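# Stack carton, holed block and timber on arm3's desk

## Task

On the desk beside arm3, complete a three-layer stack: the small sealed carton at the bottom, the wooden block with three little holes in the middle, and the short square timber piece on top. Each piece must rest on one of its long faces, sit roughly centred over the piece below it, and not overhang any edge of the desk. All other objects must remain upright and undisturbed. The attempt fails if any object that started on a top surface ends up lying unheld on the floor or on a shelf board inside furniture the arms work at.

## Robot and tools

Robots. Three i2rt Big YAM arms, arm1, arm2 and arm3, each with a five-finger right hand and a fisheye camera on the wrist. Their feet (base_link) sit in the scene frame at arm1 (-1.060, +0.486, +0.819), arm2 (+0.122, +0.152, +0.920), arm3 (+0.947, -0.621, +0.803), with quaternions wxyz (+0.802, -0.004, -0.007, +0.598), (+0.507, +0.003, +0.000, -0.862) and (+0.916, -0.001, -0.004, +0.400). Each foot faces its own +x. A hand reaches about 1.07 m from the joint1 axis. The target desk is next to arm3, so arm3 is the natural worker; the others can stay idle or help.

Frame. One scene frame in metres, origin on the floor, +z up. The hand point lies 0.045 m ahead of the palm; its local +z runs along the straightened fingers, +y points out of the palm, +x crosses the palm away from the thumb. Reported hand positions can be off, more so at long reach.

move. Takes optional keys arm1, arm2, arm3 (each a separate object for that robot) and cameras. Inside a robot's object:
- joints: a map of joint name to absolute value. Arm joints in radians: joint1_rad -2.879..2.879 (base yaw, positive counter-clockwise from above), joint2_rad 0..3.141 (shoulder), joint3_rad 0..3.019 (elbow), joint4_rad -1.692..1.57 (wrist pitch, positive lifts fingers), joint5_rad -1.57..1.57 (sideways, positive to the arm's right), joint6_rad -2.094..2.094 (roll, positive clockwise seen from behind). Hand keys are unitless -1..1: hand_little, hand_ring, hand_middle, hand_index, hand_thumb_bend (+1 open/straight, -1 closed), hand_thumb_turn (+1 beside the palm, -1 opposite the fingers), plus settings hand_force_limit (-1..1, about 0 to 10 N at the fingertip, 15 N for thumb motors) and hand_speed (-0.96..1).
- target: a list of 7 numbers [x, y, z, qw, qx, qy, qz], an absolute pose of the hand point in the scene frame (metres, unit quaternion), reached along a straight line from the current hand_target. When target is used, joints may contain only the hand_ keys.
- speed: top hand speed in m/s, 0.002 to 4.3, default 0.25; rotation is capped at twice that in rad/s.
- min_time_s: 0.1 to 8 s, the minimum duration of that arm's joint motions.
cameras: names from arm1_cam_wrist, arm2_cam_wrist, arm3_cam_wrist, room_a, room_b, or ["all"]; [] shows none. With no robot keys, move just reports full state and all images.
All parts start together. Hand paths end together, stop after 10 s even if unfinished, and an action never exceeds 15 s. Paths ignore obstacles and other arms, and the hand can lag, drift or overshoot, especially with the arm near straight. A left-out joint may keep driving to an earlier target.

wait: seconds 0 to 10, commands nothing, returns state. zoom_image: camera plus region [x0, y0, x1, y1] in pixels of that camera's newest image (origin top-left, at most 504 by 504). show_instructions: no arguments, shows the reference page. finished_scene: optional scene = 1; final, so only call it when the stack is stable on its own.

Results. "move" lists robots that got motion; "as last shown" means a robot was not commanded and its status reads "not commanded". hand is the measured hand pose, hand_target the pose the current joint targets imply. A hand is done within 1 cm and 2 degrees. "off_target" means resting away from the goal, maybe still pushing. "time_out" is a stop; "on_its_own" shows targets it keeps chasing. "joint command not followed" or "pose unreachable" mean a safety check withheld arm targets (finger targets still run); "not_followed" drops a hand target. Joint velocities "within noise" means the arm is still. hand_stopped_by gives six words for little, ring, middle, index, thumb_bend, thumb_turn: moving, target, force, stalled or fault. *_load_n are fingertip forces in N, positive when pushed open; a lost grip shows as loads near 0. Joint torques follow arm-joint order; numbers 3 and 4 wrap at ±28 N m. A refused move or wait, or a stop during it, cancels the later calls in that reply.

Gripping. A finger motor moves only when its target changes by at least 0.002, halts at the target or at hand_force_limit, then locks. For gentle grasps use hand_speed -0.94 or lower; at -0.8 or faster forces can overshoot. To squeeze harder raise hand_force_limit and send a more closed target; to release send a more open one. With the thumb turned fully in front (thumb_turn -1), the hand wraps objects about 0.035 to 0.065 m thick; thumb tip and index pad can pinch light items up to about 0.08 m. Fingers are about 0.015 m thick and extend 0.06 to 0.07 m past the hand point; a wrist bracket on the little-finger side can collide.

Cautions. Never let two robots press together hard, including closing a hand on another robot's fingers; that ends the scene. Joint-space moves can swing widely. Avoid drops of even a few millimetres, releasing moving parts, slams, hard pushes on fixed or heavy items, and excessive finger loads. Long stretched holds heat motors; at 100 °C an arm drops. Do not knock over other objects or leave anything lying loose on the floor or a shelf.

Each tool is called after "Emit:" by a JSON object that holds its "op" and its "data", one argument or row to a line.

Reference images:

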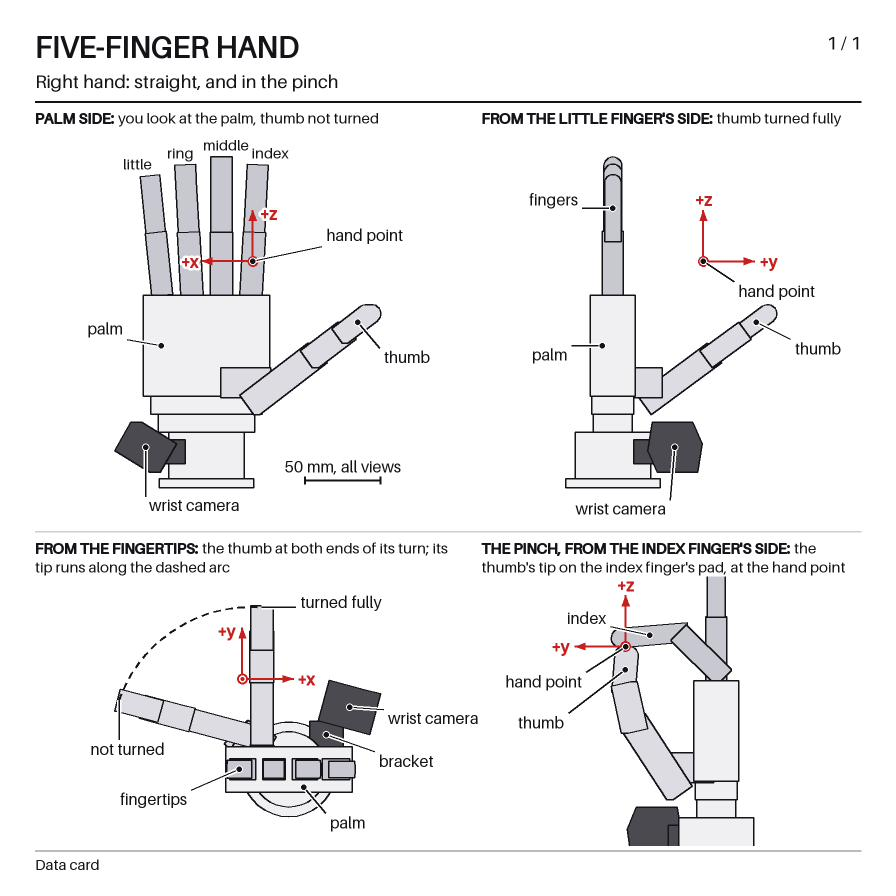

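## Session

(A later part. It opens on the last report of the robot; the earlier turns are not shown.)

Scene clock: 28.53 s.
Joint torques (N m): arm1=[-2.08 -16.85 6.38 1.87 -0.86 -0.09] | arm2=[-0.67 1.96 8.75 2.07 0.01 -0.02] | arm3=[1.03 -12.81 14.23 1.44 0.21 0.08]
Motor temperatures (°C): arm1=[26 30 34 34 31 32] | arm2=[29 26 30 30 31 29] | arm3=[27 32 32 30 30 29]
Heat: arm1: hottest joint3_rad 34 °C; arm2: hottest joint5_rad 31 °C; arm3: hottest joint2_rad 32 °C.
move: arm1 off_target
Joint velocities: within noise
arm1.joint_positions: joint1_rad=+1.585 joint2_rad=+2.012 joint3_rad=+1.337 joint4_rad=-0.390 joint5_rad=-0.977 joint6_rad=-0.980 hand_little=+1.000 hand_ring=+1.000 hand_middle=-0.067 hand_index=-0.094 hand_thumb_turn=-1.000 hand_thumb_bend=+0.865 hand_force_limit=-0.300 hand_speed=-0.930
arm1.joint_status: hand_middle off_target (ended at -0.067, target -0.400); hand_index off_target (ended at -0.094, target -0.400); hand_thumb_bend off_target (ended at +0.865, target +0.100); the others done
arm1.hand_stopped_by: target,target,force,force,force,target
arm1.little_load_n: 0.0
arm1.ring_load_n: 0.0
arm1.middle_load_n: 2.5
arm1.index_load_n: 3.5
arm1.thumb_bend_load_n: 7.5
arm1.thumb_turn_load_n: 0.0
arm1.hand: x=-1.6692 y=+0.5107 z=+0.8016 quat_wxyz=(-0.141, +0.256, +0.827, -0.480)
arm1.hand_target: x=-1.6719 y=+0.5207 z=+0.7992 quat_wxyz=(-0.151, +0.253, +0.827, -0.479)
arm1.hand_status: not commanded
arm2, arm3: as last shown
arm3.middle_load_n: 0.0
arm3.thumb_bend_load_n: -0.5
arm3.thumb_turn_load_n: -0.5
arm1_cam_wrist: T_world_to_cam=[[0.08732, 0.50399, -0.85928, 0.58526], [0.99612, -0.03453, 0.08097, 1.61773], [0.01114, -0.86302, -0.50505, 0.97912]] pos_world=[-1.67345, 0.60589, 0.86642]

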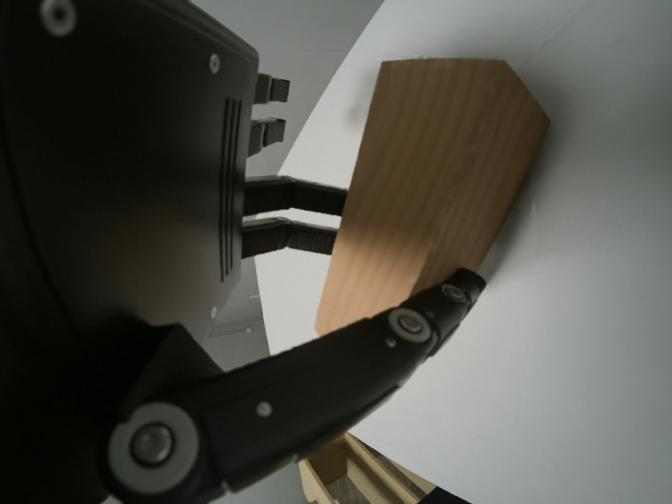

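Emit:
{"op": "move", "data": {
  "arm1": {"joints": {"hand_index": -0.5, "hand_middle": -0.5, "hand_thumb_bend": 0.0, "hand_speed": -0.93, "hand_force_limit": 0.2}}
}}

Emit:
{"op": "move", "data": {
  "arm1": {"target": [-1.672, 0.5206, 0.88, 0.151, -0.2535, -0.8265, 0.4795], "speed": 0.1},
  "cameras": ["arm1_cam_wrist", "room_a", "room_b"]
}}

Scene clock: 29.30 s.
Joint torques (N m): arm1=[-2.26 -16.97 6.39 1.77 -0.78 -0.08] | arm2=[-0.91 1.79 8.92 1.96 0.04 0.01] | arm3=[0.79 -12.75 14.31 1.22 0.27 0.07]
Motor temperatures (°C): arm1=[26 30 34 34 31 32] | arm2=[29 26 30 30 31 29] | arm3=[27 32 32 30 30 29]
Heat: arm1: hottest joint3_rad 34 °C; arm2: hottest joint5_rad 31 °C; arm3: hottest joint2_rad 32 °C.
move: arm1 off_target
Joint velocities: within noise
arm1.joint_positions: joint1_rad=+1.585 joint2_rad=+2.012 joint3_rad=+1.337 joint4_rad=-0.388 joint5_rad=-0.979 joint6_rad=-0.980 hand_little=+1.000 hand_ring=+1.000 hand_middle=-0.104 hand_index=-0.125 hand_thumb_turn=-1.000 hand_thumb_bend=+0.864 hand_force_limit=+0.200 hand_speed=-0.930
arm1.joint_status: hand_middle off_target (ended at -0.104, target -0.500); hand_index off_target (ended at -0.125, target -0.500); hand_thumb_bend off_target (ended at +0.864, target +0.000); the others done
arm1.hand_stopped_by: target,target,force,force,force,target
arm1.little_load_n: 0.0
arm1.ring_load_n: 0.0
arm1.middle_load_n: 6.5
arm1.index_load_n: 5.5
arm1.thumb_bend_load_n: 16.0
arm1.thumb_turn_load_n: 0.0
arm1.hand: x=-1.6695 y=+0.5105 z=+0.8020 quat_wxyz=(-0.141, +0.255, +0.827, -0.481)
arm1.hand_target: x=-1.6719 y=+0.5207 z=+0.7992 quat_wxyz=(-0.151, +0.254, +0.827, -0.479)
arm1.hand_status: not commanded
arm2.joint_positions: joint1_rad=-0.715 joint2_rad=+0.627 joint3_rad=+1.329 joint4_rad=-1.302 joint5_rad=+0.006 joint6_rad=-1.191 hand_little=+1.000 hand_ring=+1.000 hand_middle=+1.000 hand_index=+1.000 hand_thumb_turn=+1.000 hand_thumb_bend=+1.000 hand_force_limit=+0.000 hand_speed=-0.800
arm2.joint_status: not commanded
arm2.hand_stopped_by: target,target,target,target,target,target
arm2.little_load_n: 0.0
arm2.ring_load_n: 0.0
arm2.middle_load_n: 0.0
arm2.index_load_n: 0.0
arm2.thumb_bend_load_n: 0.0
arm2.thumb_turn_load_n: 0.0
arm2.hand: x=-0.1207 y=+0.1126 z=+1.3798 quat_wxyz=(+0.435, -0.016, -0.886, +0.163)
arm2.hand_target: x=-0.1204 y=+0.1127 z=+1.3896 quat_wxyz=(+0.444, -0.016, -0.880, +0.166)
arm2.hand_status: not commanded
arm3: as last shown
arm3.thumb_bend_load_n: 0.0
arm3.thumb_turn_load_n: 0.0
pictures: none

Scene clock: 30.80 s.
Joint torques (N m): arm1=[-2.26 -18.73 10.15 0.81 -0.8 -0.05] | arm2=[-0.73 2.02 8.84 2.09 0.05 0] | arm3=[0.85 -12.4 14.35 1.43 0.22 0.07]
Motor temperatures (°C): arm1=[26 30 34 34 31 32] | arm2=[29 26 30 30 31 29] | arm3=[27 32 32 30 30 29]
Heat: arm1: hottest joint3_rad 34 °C; arm2: hottest joint5_rad 31 °C; arm3: hottest joint2_rad 32 °C.
move: arm1 off_target
Joint velocities: within noise
arm1.joint_positions: joint1_rad=+1.585 joint2_rad=+1.920 joint3_rad=+1.342 joint4_rad=-0.544 joint5_rad=-0.979 joint6_rad=-0.984 hand_little=+1.000 hand_ring=+1.000 hand_middle=-0.104 hand_index=-0.125 hand_thumb_turn=-1.000 hand_thumb_bend=+0.864 hand_force_limit=+0.200 hand_speed=-0.930
arm1.joint_status: not commanded
arm1.hand_stopped_by: target,target,force,force,force,target
arm1.little_load_n: -0.5
arm1.ring_load_n: 0.0
arm1.middle_load_n: 6.5
arm1.index_load_n: 5.5
arm1.thumb_bend_load_n: 16.0
arm1.thumb_turn_load_n: 0.0
arm1.hand: x=-1.6506 y=+0.5054 z=+0.8487 quat_wxyz=(-0.117, +0.268, +0.827, -0.480)
arm1.hand_target: x=-1.6703 y=+0.5202 z=+0.8804 quat_wxyz=(-0.151, +0.254, +0.827, -0.479)
arm1.hand_status: off_target (0.041 m and 4.3 deg from the pose sent, 0.079 m and 1.2 deg at the start)
arm2, arm3: as last shown
arm3.thumb_turn_load_n: -0.5
arm1_cam_wrist: T_world_to_cam=[[0.13051, 0.49119, -0.86122, 0.70612], [0.9907, -0.03095, 0.13249, 1.54077], [0.03842, -0.8705, -0.49067, 1.03479]] pos_world=[-1.65837, 0.60163, 0.91173]

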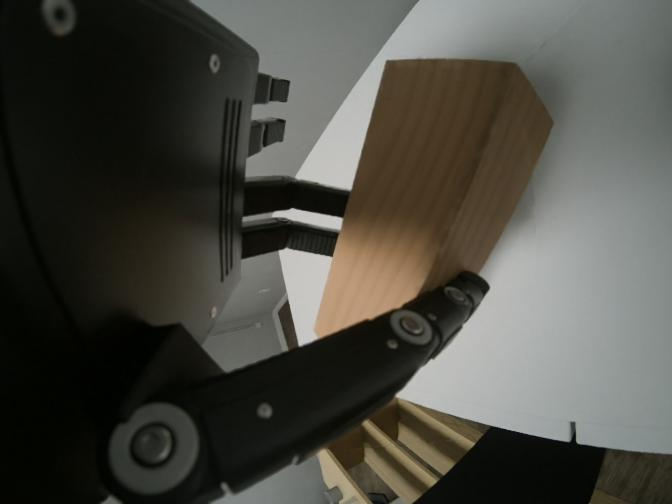

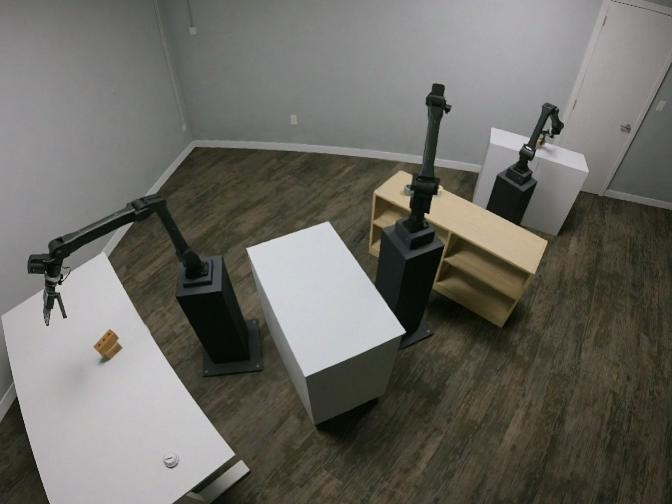

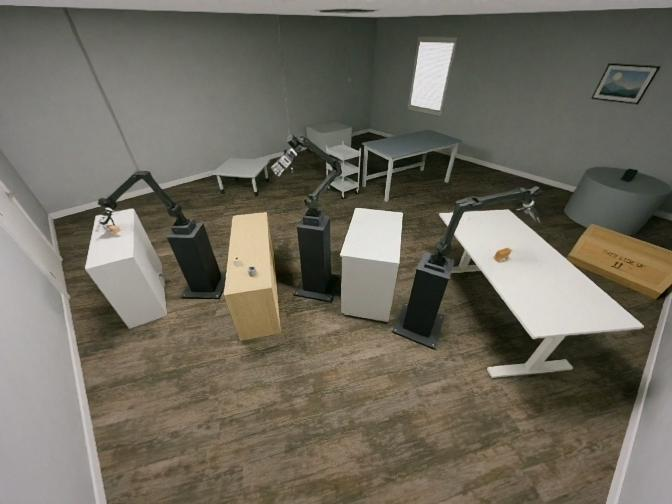

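Emit:
{"op": "move", "data": {
  "arm1": {"target": [-1.60, 0.51, 1.03, 0.151, -0.2535, -0.8265, 0.4795], "speed": 0.2}
}}

Emit:
{"op": "move", "data": {
  "arm1": {"joints": {"joint1_rad": -1.4, "joint5_rad": 0.2, "joint6_rad": 0.0}, "min_time_s": 5},
  "cameras": ["arm1_cam_wrist", "room_a", "room_b"]
}}

Scene clock: 33.43 s.
Joint torques (N m): arm1=[-2.2 -14.68 10.78 0.75 -1.03 -0.02] | arm2=[-1.08 1.85 8.76 1.99 0.03 0] | arm3=[0.79 -13.1 14.38 1.46 0.19 0.08]
Motor temperatures (°C): arm1=[26 30 34 33 31 32] | arm2=[29 26 30 30 31 29] | arm3=[27 32 32 30 30 29]
Heat: arm1: hottest joint3_rad 34 °C; arm2: hottest joint5_rad 31 °C; arm3: hottest joint2_rad 32 °C.
move: arm1 off_target
Joint velocities: within noise
arm1.joint_positions: joint1_rad=+1.562 joint2_rad=+1.601 joint3_rad=+1.342 joint4_rad=-0.879 joint5_rad=-0.984 joint6_rad=-1.019 hand_little=+1.000 hand_ring=+1.000 hand_middle=-0.104 hand_index=-0.125 hand_thumb_turn=-1.000 hand_thumb_bend=+0.864 hand_force_limit=+0.200 hand_speed=-0.930
arm1.joint_status: not commanded
arm1.hand_stopped_by: target,target,force,force,force,target
arm1.little_load_n: 0.0
arm1.ring_load_n: 0.0
arm1.middle_load_n: 6.5
arm1.index_load_n: 5.0
arm1.thumb_bend_load_n: 16.0
arm1.thumb_turn_load_n: 0.0
arm1.hand: x=-1.5886 y=+0.4992 z=+1.0036 quat_wxyz=(-0.123, +0.266, +0.828, -0.478)
arm1.hand_target: x=-1.5989 y=+0.5097 z=+1.0299 quat_wxyz=(-0.151, +0.254, +0.827, -0.479)
arm1.hand_status: off_target (0.031 m and 3.5 deg from the pose sent, 0.188 m and 4.3 deg at the start)
arm2: as last shown
arm3.joint_positions: joint1_rad=-0.900 joint2_rad=+1.672 joint3_rad=+1.807 joint4_rad=-0.978 joint5_rad=+0.032 joint6_rad=+0.021 hand_little=+1.000 hand_ring=+1.000 hand_middle=+1.000 hand_index=+1.000 hand_thumb_turn=+1.000 hand_thumb_bend=+1.000 hand_force_limit=+0.000 hand_speed=-0.800
arm3.joint_status: not commanded
arm3.hand_stopped_by: target,target,target,target,target,target
arm3.little_load_n: 0.0
arm3.ring_load_n: 0.0
arm3.middle_load_n: 0.0
arm3.index_load_n: 0.0
arm3.thumb_bend_load_n: 0.0
arm3.thumb_turn_load_n: 0.0
arm3.hand: x=+1.5856 y=-0.6451 z=+1.1190 quat_wxyz=(-0.237, +0.622, -0.695, +0.271)
arm3.hand_target: x=+1.5916 y=-0.6384 z=+1.1499 quat_wxyz=(-0.255, +0.614, -0.690, +0.286)
arm3.hand_status: not commanded
pictures: none

Scene clock: 39.07 s.
Joint torques (N m): arm1=[0.21 -14.39 10.99 0.88 0.11 0.15] | arm2=[-0.79 1.67 8.79 1.95 0 -0.01] | arm3=[-0.09 -11.99 14.45 1.43 0.16 0.1]
Motor temperatures (°C): arm1=[26 30 34 33 31 32] | arm2=[29 26 31 30 31 29] | arm3=[27 32 33 30 30 29]
Heat: arm1: hottest joint3_rad 34 °C; arm2: hottest joint3_rad 31 °C; arm3: hottest joint3_rad 33 °C.
move: arm1 done
Joint velocities: within noise
arm1.joint_positions: joint1_rad=-1.406 joint2_rad=+1.601 joint3_rad=+1.342 joint4_rad=-0.879 joint5_rad=+0.199 joint6_rad=-0.012 hand_little=+1.000 hand_ring=+1.000 hand_middle=-0.104 hand_index=-0.125 hand_thumb_turn=-1.000 hand_thumb_bend=+0.864 hand_force_limit=+0.200 hand_speed=-0.930
arm1.joint_status: all done
arm1.hand_stopped_by: target,target,force,force,force,target
arm1.little_load_n: 0.0
arm1.ring_load_n: 0.0
arm1.middle_load_n: 7.0
arm1.index_load_n: 5.5
arm1.thumb_bend_load_n: 16.0
arm1.thumb_turn_load_n: 0.0
arm1.hand: x=-0.5384 y=+0.4110 z=+0.9654 quat_wxyz=(-0.074, +0.630, -0.739, +0.229)
arm1.hand_target: x=-0.5249 y=+0.4133 z=+0.9928 quat_wxyz=(-0.093, +0.621, -0.738, +0.247)
arm1.hand_status: not commanded
arm2, arm3: as last shown
arm1_cam_wrist: T_world_to_cam=[[-0.90768, -0.11769, -0.40281, -0.04332], [-0.211, 0.95771, 0.19565, -0.69373], [0.36275, 0.26258, -0.89413, 1.06554]] pos_world=[-0.57223, 0.3795, 1.071]

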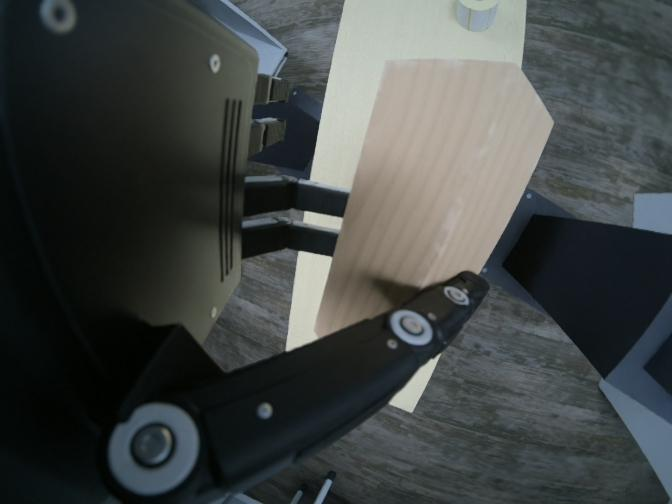

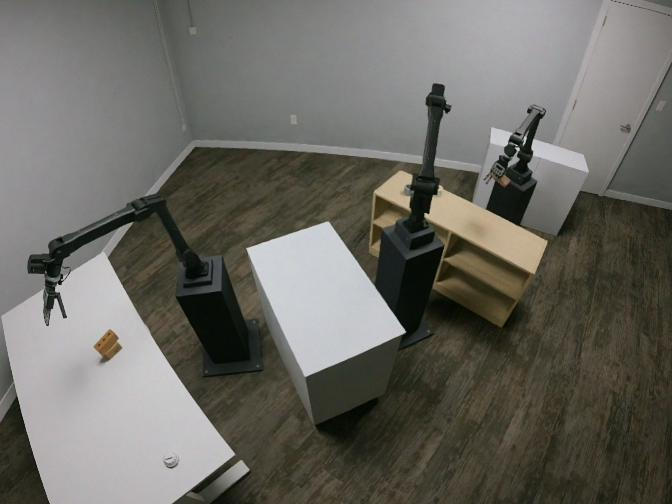

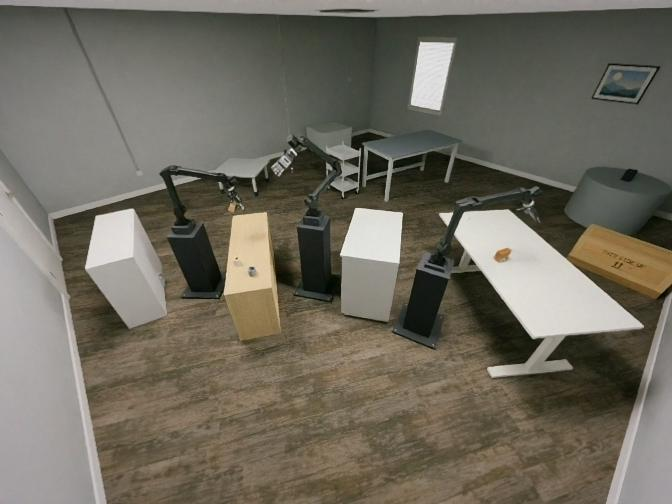

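Emit:
{"op": "move", "data": {
  "arm1": {"target": [-0.51, 0.342, 0.76, 0.3536, -0.6124, 0.6124, -0.3536], "speed": 0.2},
  "cameras": ["arm1_cam_wrist", "room_a", "room_b", "arm2_cam_wrist"]
}}

Emit:
{"op": "zoom_image", "data": {
  "camera": "room_b",
  "region": [160, 150, 310, 340]
}}

Scene clock: 41.87 s.
Joint torques (N m): arm1=[-1.32 -13.86 5.07 2.91 -0.44 -0.05] | arm2=[-1.14 1.79 8.92 1.99 0.07 -0.01] | arm3=[0.91 -12.92 14.52 1.31 0.21 0.11]
Motor temperatures (°C): arm1=[26 30 35 33 31 32] | arm2=[29 26 31 30 31 29] | arm3=[27 32 34 30 30 29]
Heat: arm1: hottest joint3_rad 35 °C; arm2: hottest joint3_rad 31 °C; arm3: hottest joint3_rad 34 °C.
move: arm1 off_target
Joint velocities: within noise
arm1.joint_positions: joint1_rad=-1.672 joint2_rad=+1.917 joint3_rad=+0.808 joint4_rad=+0.494 joint5_rad=-0.334 joint6_rad=-0.207 hand_little=+1.000 hand_ring=+1.000 hand_middle=-0.104 hand_index=-0.125 hand_thumb_turn=-1.000 hand_thumb_bend=+0.864 hand_force_limit=+0.200 hand_speed=-0.930
arm1.joint_status: not commanded
arm1.hand_stopped_by: target,target,force,force,force,target
arm1.little_load_n: 0.0
arm1.ring_load_n: -0.5
arm1.middle_load_n: 6.5
arm1.index_load_n: 5.5
arm1.thumb_bend_load_n: 16.0
arm1.thumb_turn_load_n: 0.5
arm1.hand: x=-0.5173 y=+0.3504 z=+0.7501 quat_wxyz=(-0.349, +0.615, -0.622, +0.336)
arm1.hand_target: x=-0.5102 y=+0.3420 z=+0.7601 quat_wxyz=(-0.353, +0.612, -0.613, +0.354)
arm1.hand_status: off_target (0.015 m and 2.4 deg from the pose sent, 0.219 m and 38.1 deg at the start)
arm2, arm3: as last shown
arm3.thumb_turn_load_n: -0.5
pictures: arm1_cam_wrist, arm2_cam_wrist, room_a, room_b
arm1_cam_wrist: T_world_to_cam=[[-0.49838, -0.20264, -0.84295, 0.45351], [-0.52397, 0.84503, 0.10665, -0.64475], [0.69071, 0.49483, -0.52732, 0.69436]] pos_world=[-0.59141, 0.29315, 0.81719]

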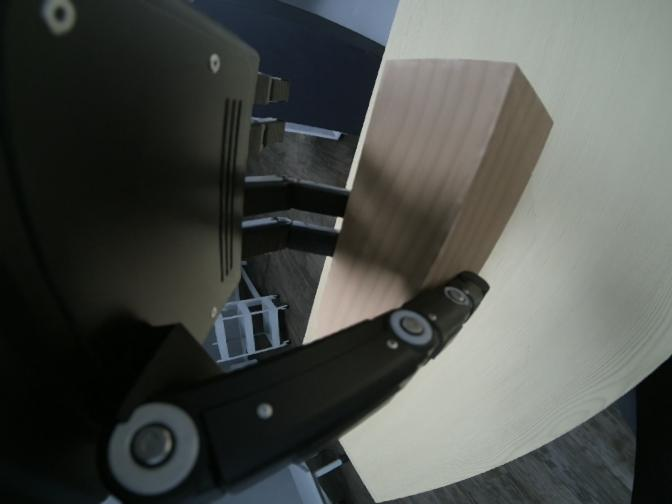

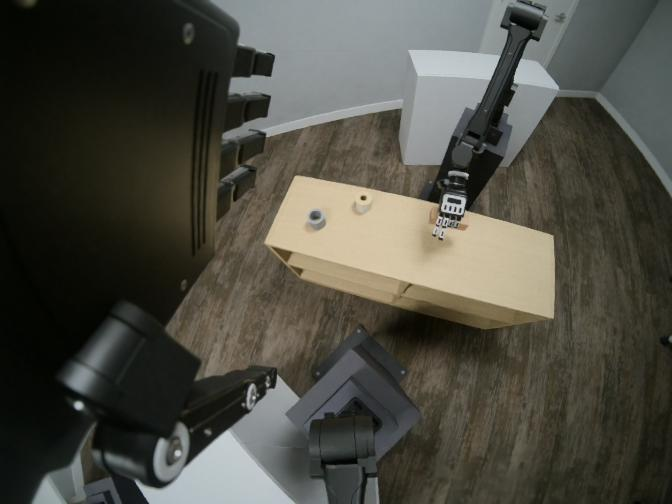

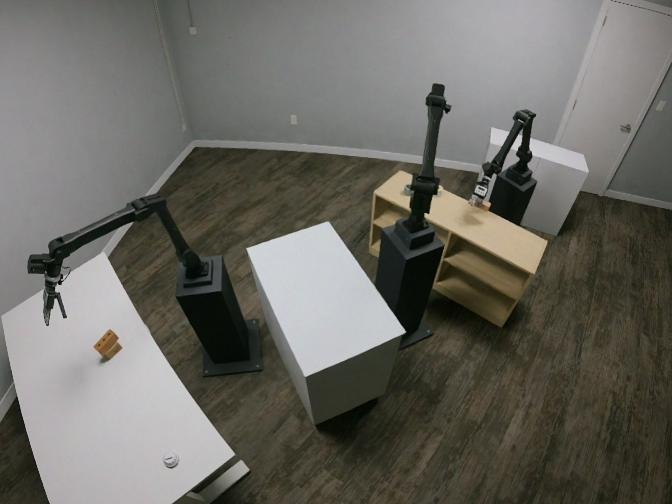

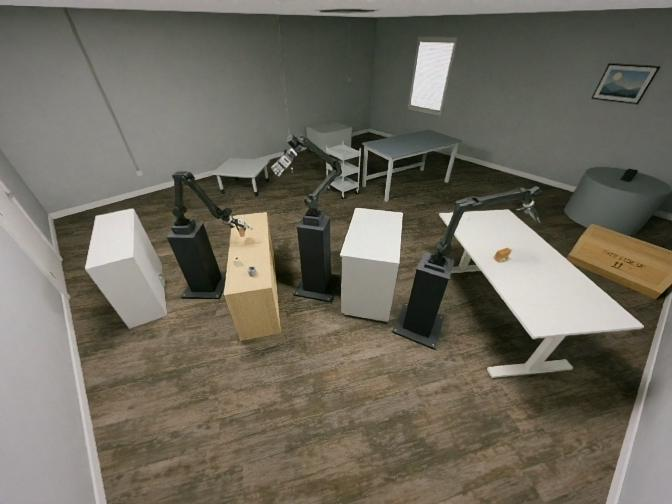

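Scaled by 2.653 from the camera's image (finer frame: 960x720).

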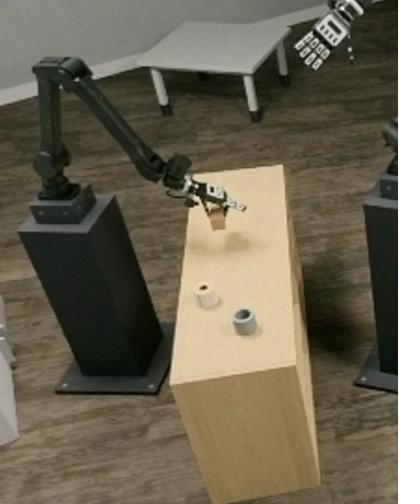

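Emit:
{"op": "zoom_image", "data": {
  "camera": "arm1_cam_wrist",
  "region": [170, 0, 672, 504]
}}

Scaled by 1.000.

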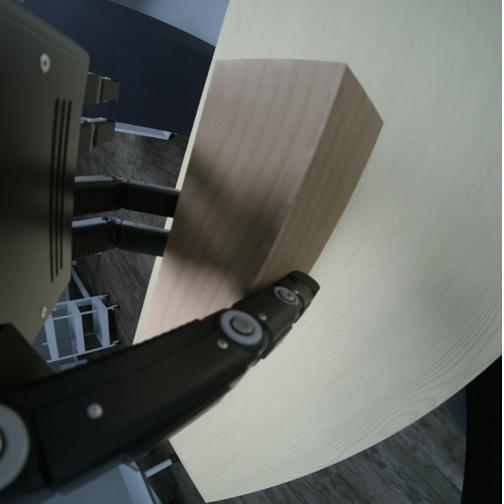

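Emit:
{"op": "move", "data": {
  "arm1": {"target": [-0.505, 0.334, 0.67, 0.3536, -0.6124, 0.607, -0.363], "speed": 0.1},
  "cameras": ["arm1_cam_wrist", "room_a", "room_b"]
}}

Emit:
{"op": "zoom_image", "data": {
  "camera": "room_a",
  "region": [430, 150, 530, 230]
}}

Emit:
{"op": "zoom_image", "data": {
  "camera": "room_b",
  "region": [210, 200, 280, 260]
}}

Scene clock: 44.07 s.
Joint torques (N m): arm1=[-1.73 -14.51 5.09 2.92 -0.46 -0.06] | arm2=[-0.56 1.44 8.8 2.03 0.04 -0.01] | arm3=[0.91 -13.74 14.61 1.47 0.19 0.13]
Motor temperatures (°C): arm1=[26 30 35 34 31 32] | arm2=[29 26 31 30 31 29] | arm3=[27 32 34 30 30 29]
Heat: arm1: hottest joint3_rad 35 °C; arm2: hottest joint3_rad 31 °C; arm3: hottest joint3_rad 34 °C.
move: arm1 off_target
Joint velocities: within noise
arm1.joint_positions: joint1_rad=-1.678 joint2_rad=+2.178 joint3_rad=+0.830 joint4_rad=+0.733 joint5_rad=-0.339 joint6_rad=-0.220 hand_little=+1.000 hand_ring=+1.000 hand_middle=-0.104 hand_index=-0.125 hand_thumb_turn=-1.000 hand_thumb_bend=+0.864 hand_force_limit=+0.200 hand_speed=-0.930
arm1.joint_status: not commanded
arm1.hand_stopped_by: target,target,force,force,force,target
arm1.little_load_n: 0.0
arm1.ring_load_n: 0.0
arm1.middle_load_n: 6.5
arm1.index_load_n: 5.0
arm1.thumb_bend_load_n: 16.0
arm1.thumb_turn_load_n: 0.0
arm1.hand: x=-0.5225 y=+0.3500 z=+0.6587 quat_wxyz=(-0.347, +0.618, -0.619, +0.338)
arm1.hand_target: x=-0.5058 y=+0.3342 z=+0.6707 quat_wxyz=(-0.353, +0.612, -0.607, +0.363)
arm1.hand_status: off_target (0.026 m and 3.3 deg from the pose sent, 0.083 m and 3.6 deg at the start)
arm2, arm3: as last shown
arm2.middle_load_n: -0.5
arm3.thumb_turn_load_n: 0.0
arm1_cam_wrist: T_world_to_cam=[[-0.49619, -0.2121, -0.84191, 0.37754], [-0.52847, 0.84316, 0.09905, -0.63417], [0.68885, 0.49407, -0.53045, 0.65138]] pos_world=[-0.59651, 0.29296, 0.72619]

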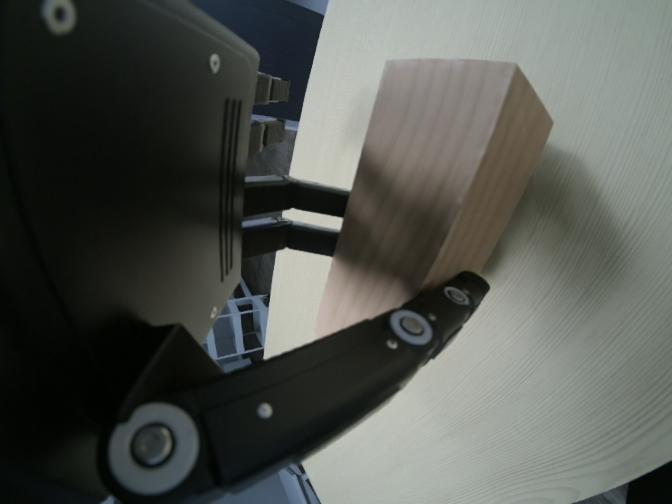

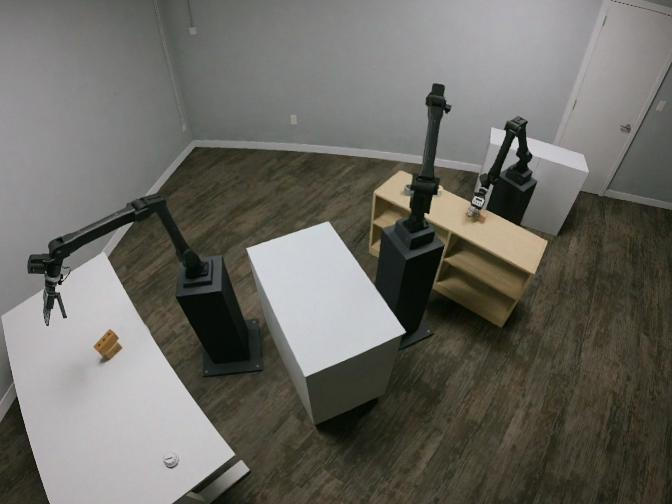

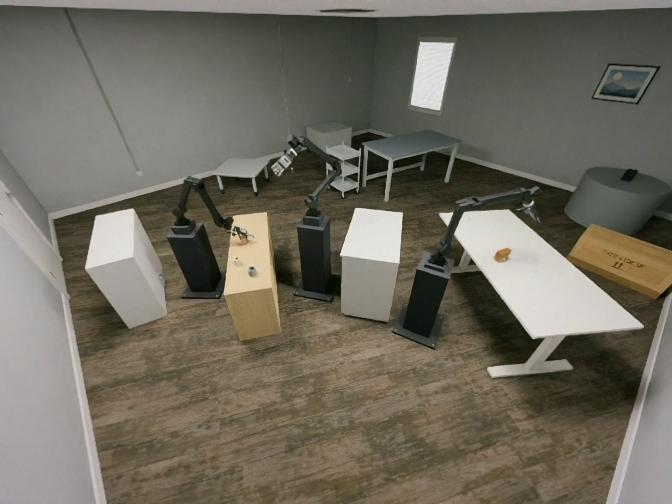

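Scaled by 5.040 from the camera's image (finer frame: 960x720).

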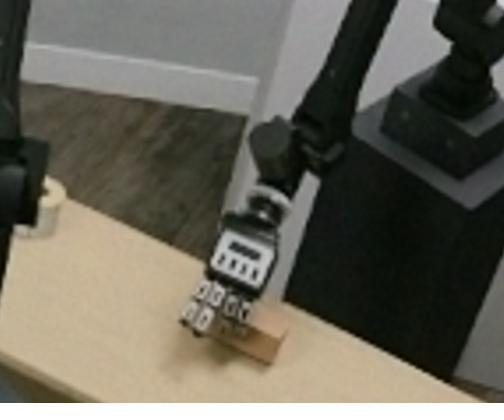

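Scaled by 7.200 from the camera's image (finer frame: 960x720).

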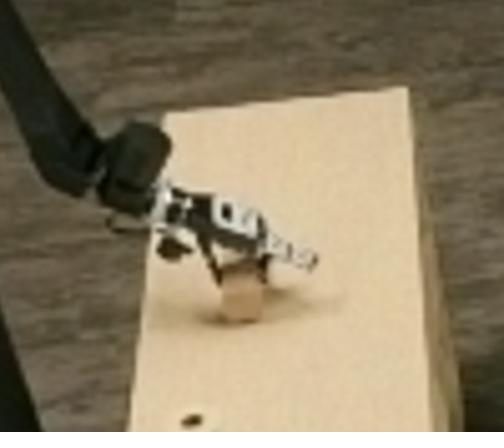

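Emit:
{"op": "move", "data": {
  "arm1": {"target": [-0.503, 0.330, 0.65, 0.3536, -0.6124, 0.607, -0.363], "speed": 0.05}
}}

Emit:
{"op": "move", "data": {
  "arm1": {"target": [-0.502, 0.328, 0.637, 0.3536, -0.6124, 0.607, -0.363], "speed": 0.04},
  "cameras": ["arm1_cam_wrist", "room_a", "room_b"]
}}

Emit:
{"op": "zoom_image", "data": {
  "camera": "room_b",
  "region": [210, 200, 280, 260]
}}

Scene clock: 45.20 s.
Joint torques (N m): arm1=[-1.73 -13.63 4.77 2.84 -0.33 -0.08] | arm2=[-1.2 1.49 8.81 2 0.02 -0.01] | arm3=[0.85 -13.33 14.34 1.17 0.17 0.04]
Motor temperatures (°C): arm1=[26 30 35 34 31 32] | arm2=[29 26 31 30 31 29] | arm3=[27 33 34 30 30 29]
Heat: arm1: hottest joint3_rad 35 °C; arm2: hottest joint3_rad 31 °C; arm3: hottest joint3_rad 34 °C.
move: arm1 off_target
Joint velocities: within noise
arm1.joint_positions: joint1_rad=-1.685 joint2_rad=+2.225 joint3_rad=+0.859 joint4_rad=+0.768 joint5_rad=-0.348 joint6_rad=-0.222 hand_little=+1.000 hand_ring=+1.000 hand_middle=-0.104 hand_index=-0.125 hand_thumb_turn=-1.000 hand_thumb_bend=+0.864 hand_force_limit=+0.200 hand_speed=-0.930
arm1.joint_status: not commanded
arm1.hand_stopped_by: target,target,force,force,force,target
arm1.little_load_n: 0.0
arm1.ring_load_n: 0.0
arm1.middle_load_n: 6.5
arm1.index_load_n: 5.0
arm1.thumb_bend_load_n: 16.0
arm1.thumb_turn_load_n: 0.0
arm1.hand: x=-0.5148 y=+0.3441 z=+0.6474 quat_wxyz=(-0.352, +0.616, -0.615, +0.345)
arm1.hand_target: x=-0.5036 y=+0.3301 z=+0.6505 quat_wxyz=(-0.353, +0.612, -0.607, +0.363)
arm1.hand_status: off_target (0.019 m and 2.3 deg from the pose sent, 0.029 m and 3.3 deg at the start)
arm2, arm3: as last shown
arm2.middle_load_n: 0.0
pictures: none

Scene clock: 46.17 s.
Joint torques (N m): arm1=[-1.79 -12.34 4.53 2.5 -0.21 -0.09] | arm2=[-0.44 1.61 8.81 1.99 0.04 -0.01] | arm3=[0.21 -12.69 14.6 1.29 0.18 0.18]
Motor temperatures (°C): arm1=[26 30 34 34 31 32] | arm2=[29 26 31 30 31 29] | arm3=[27 33 34 30 30 29]
Heat: arm1: hottest joint3_rad 34 °C; arm2: hottest joint3_rad 31 °C; arm3: hottest joint3_rad 34 °C.
move: arm1 off_target
Joint velocities: within noise
arm1.joint_positions: joint1_rad=-1.687 joint2_rad=+2.245 joint3_rad=+0.880 joint4_rad=+0.797 joint5_rad=-0.354 joint6_rad=-0.222 hand_little=+1.000 hand_ring=+1.000 hand_middle=-0.104 hand_index=-0.125 hand_thumb_turn=-1.000 hand_thumb_bend=+0.864 hand_force_limit=+0.200 hand_speed=-0.930
arm1.joint_status: not commanded
arm1.hand_stopped_by: target,target,force,force,force,target
arm1.little_load_n: 0.0
arm1.ring_load_n: 0.0
arm1.middle_load_n: 7.0
arm1.index_load_n: 4.5
arm1.thumb_bend_load_n: 16.0
arm1.thumb_turn_load_n: 0.0
arm1.hand: x=-0.5045 y=+0.3396 z=+0.6476 quat_wxyz=(-0.358, +0.613, -0.607, +0.356)
arm1.hand_target: x=-0.5027 y=+0.3284 z=+0.6372 quat_wxyz=(-0.353, +0.612, -0.607, +0.363)
arm1.hand_status: off_target (0.016 m and 1.0 deg from the pose sent, 0.023 m and 2.3 deg at the start)
arm2, arm3: as last shown
arm1_cam_wrist: T_world_to_cam=[[-0.45479, -0.22552, -0.86157, 0.41314], [-0.53589, 0.84197, 0.06248, -0.5945], [0.71133, 0.49012, -0.50378, 0.63362]] pos_world=[-0.58141, 0.28318, 0.7123]

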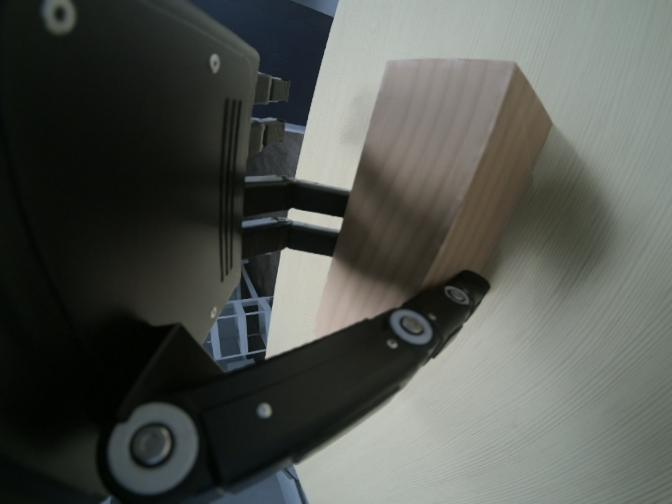

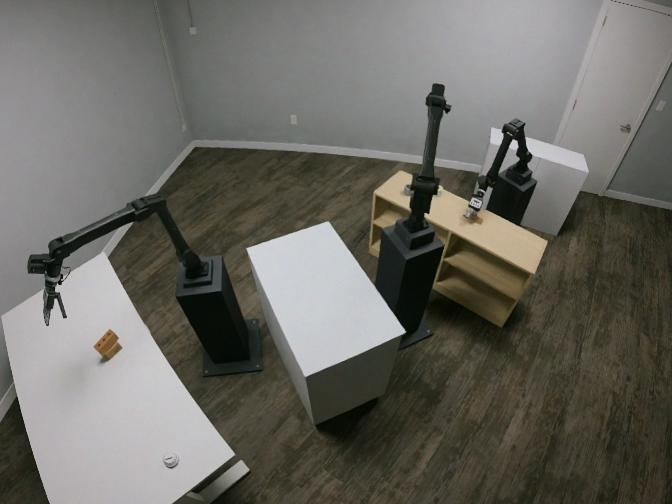

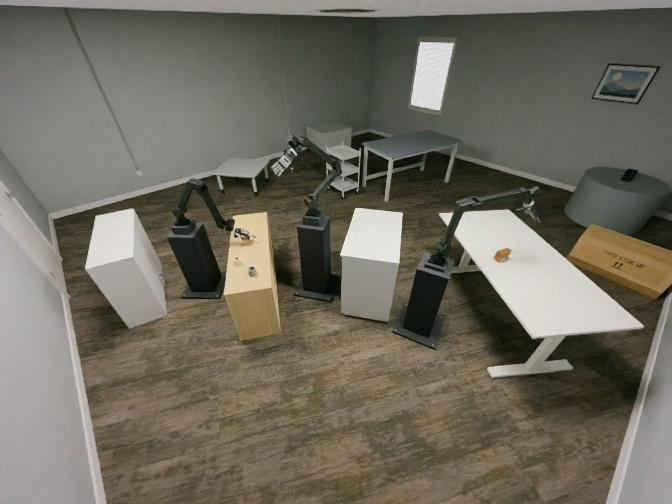

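Scaled by 7.200 from the camera's image (finer frame: 960x720).

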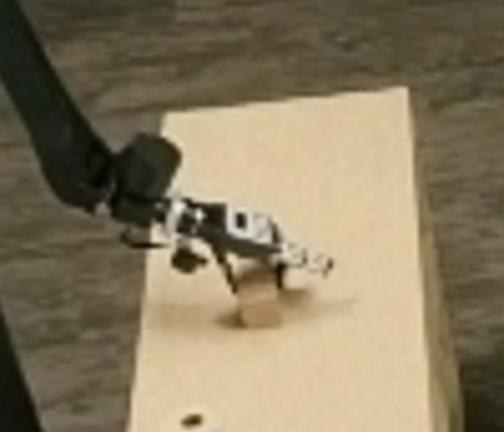

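Emit:
{"op": "move", "data": {
  "arm1": {"target": [-0.502, 0.328, 0.650, 0.3536, -0.6124, 0.607, -0.363], "speed": 0.04}
}}

Emit:
{"op": "move", "data": {
  "arm1": {"joints": {"hand_index": 0.1, "hand_middle": 0.1, "hand_thumb_bend": 1.0, "hand_speed": -0.9}},
  "cameras": ["arm1_cam_wrist"]
}}

Scene clock: 47.37 s.
Joint torques (N m): arm1=[-1.79 -15.27 3.78 1.46 -0.21 -0.08] | arm2=[-1.03 1.67 8.85 1.98 0.06 -0.02] | arm3=[1.14 -12.69 14.38 1.32 0.23 0.06]
Motor temperatures (°C): arm1=[26 30 34 34 31 32] | arm2=[29 26 31 30 31 29] | arm3=[27 33 34 30 30 29]
Heat: arm1: hottest joint3_rad 34 °C; arm2: hottest joint3_rad 31 °C; arm3: hottest joint3_rad 34 °C.
move: arm1 off_target
Joint velocities: within noise
arm1.joint_positions: joint1_rad=-1.687 joint2_rad=+2.245 joint3_rad=+0.880 joint4_rad=+0.797 joint5_rad=-0.354 joint6_rad=-0.222 hand_little=+1.000 hand_ring=+1.000 hand_middle=-0.104 hand_index=-0.125 hand_thumb_turn=-1.000 hand_thumb_bend=+0.864 hand_force_limit=+0.200 hand_speed=-0.930
arm1.joint_status: not commanded
arm1.hand_stopped_by: target,target,force,force,force,target
arm1.little_load_n: 0.0
arm1.ring_load_n: 0.0
arm1.middle_load_n: 7.0
arm1.index_load_n: 4.5
arm1.thumb_bend_load_n: 16.0
arm1.thumb_turn_load_n: 0.0
arm1.hand: x=-0.5045 y=+0.3396 z=+0.6476 quat_wxyz=(-0.358, +0.613, -0.607, +0.356)
arm1.hand_target: x=-0.5022 y=+0.3282 z=+0.6500 quat_wxyz=(-0.354, +0.612, -0.607, +0.363)
arm1.hand_status: off_target (0.012 m and 1.0 deg from the pose sent, 0.012 m and 0.9 deg at the start)
arm2.joint_positions: joint1_rad=-0.715 joint2_rad=+0.627 joint3_rad=+1.329 joint4_rad=-1.302 joint5_rad=+0.006 joint6_rad=-1.191 hand_little=+1.000 hand_ring=+1.000 hand_middle=+1.000 hand_index=+1.000 hand_thumb_turn=+1.000 hand_thumb_bend=+1.000 hand_force_limit=+0.000 hand_speed=-0.800
arm2.joint_status: not commanded
arm2.hand_stopped_by: target,target,target,target,target,target
arm2.little_load_n: 0.0
arm2.ring_load_n: 0.0
arm2.middle_load_n: 0.0
arm2.index_load_n: 0.0
arm2.thumb_bend_load_n: 0.0
arm2.thumb_turn_load_n: -0.5
arm2.hand: x=-0.1207 y=+0.1126 z=+1.3798 quat_wxyz=(+0.435, -0.016, -0.886, +0.163)
arm2.hand_target: x=-0.1204 y=+0.1127 z=+1.3896 quat_wxyz=(+0.444, -0.016, -0.880, +0.166)
arm2.hand_status: not commanded
arm3: as last shown
pictures: none

Scene clock: 48.80 s.
Joint torques (N m): arm1=[-1.79 -15.33 3.79 1.57 -0.2 -0.09] | arm2=[-0.5 1.79 8.68 1.87 0.05 -0.03] | arm3=[0.91 -12.16 14.38 1.47 0.24 0.08]
Motor temperatures (°C): arm1=[26 30 34 34 31 32] | arm2=[29 26 31 30 31 29] | arm3=[27 33 35 30 30 29]
Heat: arm1: hottest joint3_rad 34 °C; arm2: hottest joint3_rad 31 °C; arm3: hottest joint3_rad 35 °C.
move: arm1 done
Joint velocities: within noise
arm1.joint_positions: joint1_rad=-1.688 joint2_rad=+2.245 joint3_rad=+0.880 joint4_rad=+0.795 joint5_rad=-0.354 joint6_rad=-0.223 hand_little=+1.000 hand_ring=+1.000 hand_middle=+0.100 hand_index=+0.100 hand_thumb_turn=-1.000 hand_thumb_bend=+1.000 hand_force_limit=+0.200 hand_speed=-0.900
arm1.joint_status: all done
arm1.hand_stopped_by: target,target,target,target,target,target
arm1.little_load_n: 0.0
arm1.ring_load_n: 0.0
arm1.middle_load_n: 0.0
arm1.index_load_n: 0.0
arm1.thumb_bend_load_n: 0.0
arm1.thumb_turn_load_n: 0.0
arm1.hand: x=-0.5050 y=+0.3396 z=+0.6471 quat_wxyz=(-0.358, +0.614, -0.608, +0.355)
arm1.hand_target: x=-0.5022 y=+0.3281 z=+0.6499 quat_wxyz=(-0.354, +0.612, -0.607, +0.363)
arm1.hand_status: not commanded
arm2, arm3: as last shown
arm2.thumb_turn_load_n: 0.0
arm1_cam_wrist: T_world_to_cam=[[-0.45669, -0.22501, -0.8607, 0.41086], [-0.53559, 0.84205, 0.06405, -0.59552], [0.71033, 0.49023, -0.50507, 0.63405]] pos_world=[-0.5817, 0.28308, 0.71201]

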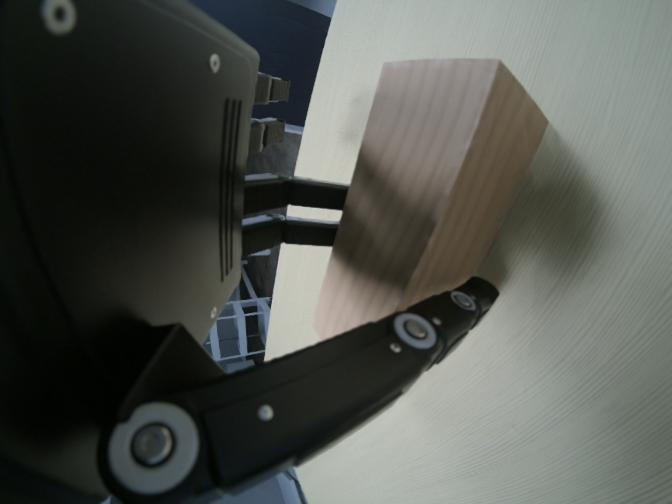

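Emit:
{"op": "move", "data": {
  "arm1": {"joints": {"hand_index": 1.0, "hand_middle": 1.0, "hand_speed": -0.7}},
  "arm2": {"joints": {"joint1_rad": -1.31, "joint2_rad": 1.0, "joint3_rad": 1.5, "joint4_rad": -0.9, "joint5_rad": 0, "joint6_rad": 0, "hand_thumb_turn": -1}, "min_time_s": 3}
}}

Emit:
{"op": "move", "data": {
  "arm1": {"target": [-0.515, 0.330, 0.87, 0.3536, -0.6124, 0.607, -0.363], "speed": 0.2},
  "cameras": ["arm1_cam_wrist", "room_a", "room_b"]
}}

Scene clock: 54.77 s.
Joint torques (N m): arm1=[-1.79 -15.44 3.81 1.54 -0.21 -0.08] | arm2=[-1.44 -4.95 11.99 2.73 -0.07 0.14] | arm3=[1.38 -12.28 14.57 1.69 0.2 0.08]
Motor temperatures (°C): arm1=[26 30 34 33 31 32] | arm2=[29 26 32 30 31 29] | arm3=[27 33 35 30 30 29]
Heat: arm1: hottest joint3_rad 34 °C; arm2: hottest joint3_rad 32 °C; arm3: hottest joint3_rad 35 °C.
move: arm1 done; arm2 done
Joint velocities: within noise
arm1.joint_positions: joint1_rad=-1.688 joint2_rad=+2.245 joint3_rad=+0.880 joint4_rad=+0.795 joint5_rad=-0.354 joint6_rad=-0.223 hand_little=+1.000 hand_ring=+1.000 hand_middle=+1.000 hand_index=+1.000 hand_thumb_turn=-1.000 hand_thumb_bend=+1.000 hand_force_limit=+0.200 hand_speed=-0.700
arm1.joint_status: all done
arm1.hand_stopped_by: target,target,target,target,target,target
arm1.little_load_n: 0.0
arm1.ring_load_n: 0.0
arm1.middle_load_n: 0.0
arm1.index_load_n: -0.5
arm1.thumb_bend_load_n: 0.0
arm1.thumb_turn_load_n: 0.0
arm1.hand: x=-0.5050 y=+0.3395 z=+0.6471 quat_wxyz=(-0.358, +0.614, -0.607, +0.355)
arm1.hand_target: x=-0.5022 y=+0.3281 z=+0.6499 quat_wxyz=(-0.354, +0.612, -0.607, +0.363)
arm1.hand_status: not commanded
arm2.joint_positions: joint1_rad=-1.304 joint2_rad=+0.994 joint3_rad=+1.457 joint4_rad=-0.917 joint5_rad=+0.002 joint6_rad=-0.016 hand_little=+1.000 hand_ring=+1.000 hand_middle=+1.000 hand_index=+1.000 hand_thumb_turn=-1.000 hand_thumb_bend=+1.000 hand_force_limit=+0.000 hand_speed=-0.800
arm2.joint_status: all done
arm2.hand_stopped_by: target,target,target,target,target,target
arm2.little_load_n: 0.0
arm2.ring_load_n: 0.0
arm2.middle_load_n: 0.0
arm2.index_load_n: 0.0
arm2.thumb_bend_load_n: 0.0
arm2.thumb_turn_load_n: 0.0
arm2.hand: x=-0.3035 y=+0.2249 z=+1.4012 quat_wxyz=(+0.419, -0.664, -0.529, +0.321)
arm2.hand_target: x=-0.3080 y=+0.2274 z=+1.4271 quat_wxyz=(+0.435, -0.658, -0.514, +0.337)
arm2.hand_status: not commanded
arm3.joint_positions: joint1_rad=-0.900 joint2_rad=+1.672 joint3_rad=+1.807 joint4_rad=-0.978 joint5_rad=+0.032 joint6_rad=+0.021 hand_little=+1.000 hand_ring=+1.000 hand_middle=+1.000 hand_index=+1.000 hand_thumb_turn=+1.000 hand_thumb_bend=+1.000 hand_force_limit=+0.000 hand_speed=-0.800
arm3.joint_status: not commanded
arm3.hand_stopped_by: target,target,target,target,target,target
arm3.little_load_n: 0.0
arm3.ring_load_n: 0.0
arm3.middle_load_n: 0.0
arm3.index_load_n: 0.0
arm3.thumb_bend_load_n: 0.0
arm3.thumb_turn_load_n: 0.0
arm3.hand: x=+1.5856 y=-0.6451 z=+1.1190 quat_wxyz=(-0.237, +0.622, -0.695, +0.271)
arm3.hand_target: x=+1.5916 y=-0.6384 z=+1.1499 quat_wxyz=(-0.255, +0.614, -0.690, +0.286)
arm3.hand_status: not commanded
pictures: none

Scene clock: 56.60 s.
Joint torques (N m): arm1=[-1.9 -11.87 8.16 1.54 -0.32 -0.1] | arm2=[-1.2 -4.54 11.93 2.65 -0.06 0.13] | arm3=[0.67 -12.28 14.58 1.37 0.25 0.05]
Motor temperatures (°C): arm1=[26 31 34 33 31 32] | arm2=[29 26 32 30 31 29] | arm3=[27 33 36 30 30 29]
Heat: arm1: hottest joint3_rad 34 °C; arm2: hottest joint3_rad 32 °C; arm3: hottest joint3_rad 36 °C.
move: arm1 off_target
Joint velocities: within noise
arm1.joint_positions: joint1_rad=-1.691 joint2_rad=+1.642 joint3_rad=+0.824 joint4_rad=+0.235 joint5_rad=-0.354 joint6_rad=-0.224 hand_little=+1.000 hand_ring=+1.000 hand_middle=+1.000 hand_index=+1.000 hand_thumb_turn=-1.000 hand_thumb_bend=+1.000 hand_force_limit=+0.200 hand_speed=-0.700
arm1.joint_status: not commanded
arm1.hand_stopped_by: target,target,target,target,target,target
arm1.little_load_n: 0.0
arm1.ring_load_n: 0.0
arm1.middle_load_n: 0.0
arm1.index_load_n: -0.5
arm1.thumb_bend_load_n: 0.0
arm1.thumb_turn_load_n: 0.0
arm1.hand: x=-0.5222 y=+0.3429 z=+0.8589 quat_wxyz=(-0.355, +0.614, -0.611, +0.350)
arm1.hand_target: x=-0.5153 y=+0.3302 z=+0.8703 quat_wxyz=(-0.354, +0.612, -0.607, +0.363)
arm1.hand_status: off_target (0.018 m and 1.5 deg from the pose sent, 0.223 m and 1.0 deg at the start)
arm2, arm3: as last shown
arm1_cam_wrist: T_world_to_cam=[[-0.46824, -0.22031, -0.8557, 0.5741], [-0.53292, 0.84287, 0.0746, -0.62904], [0.70481, 0.49094, -0.51207, 0.75449]] pos_world=[-0.59818, 0.28627, 0.92453]

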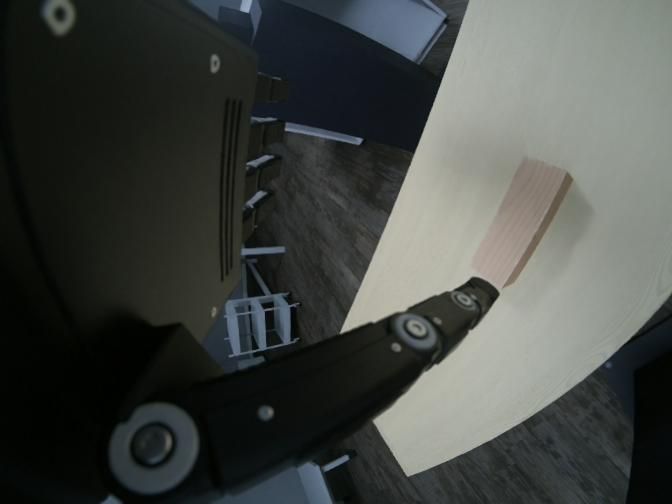

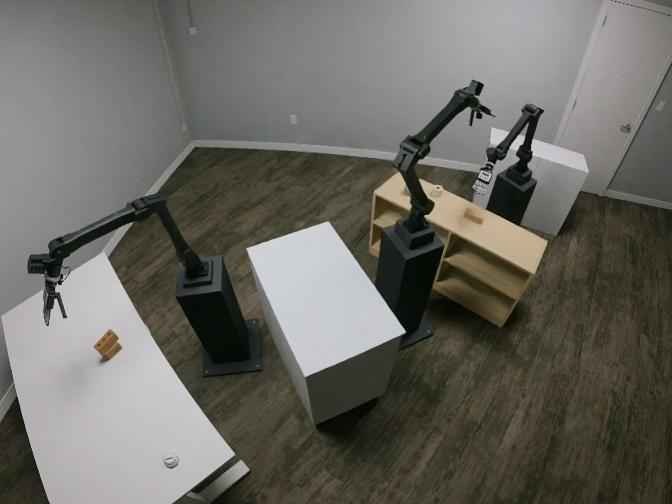

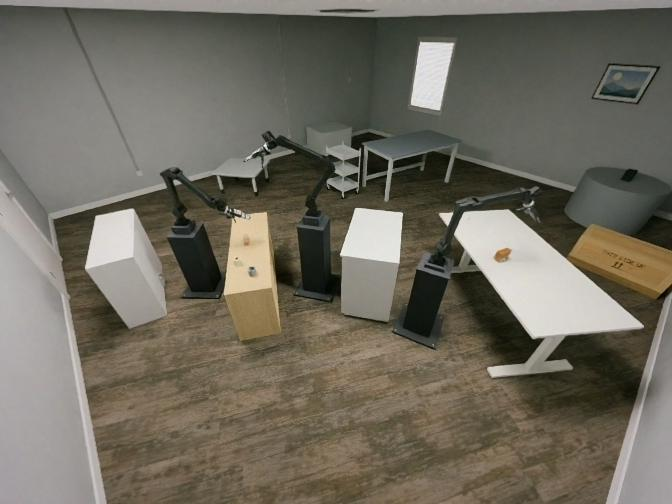

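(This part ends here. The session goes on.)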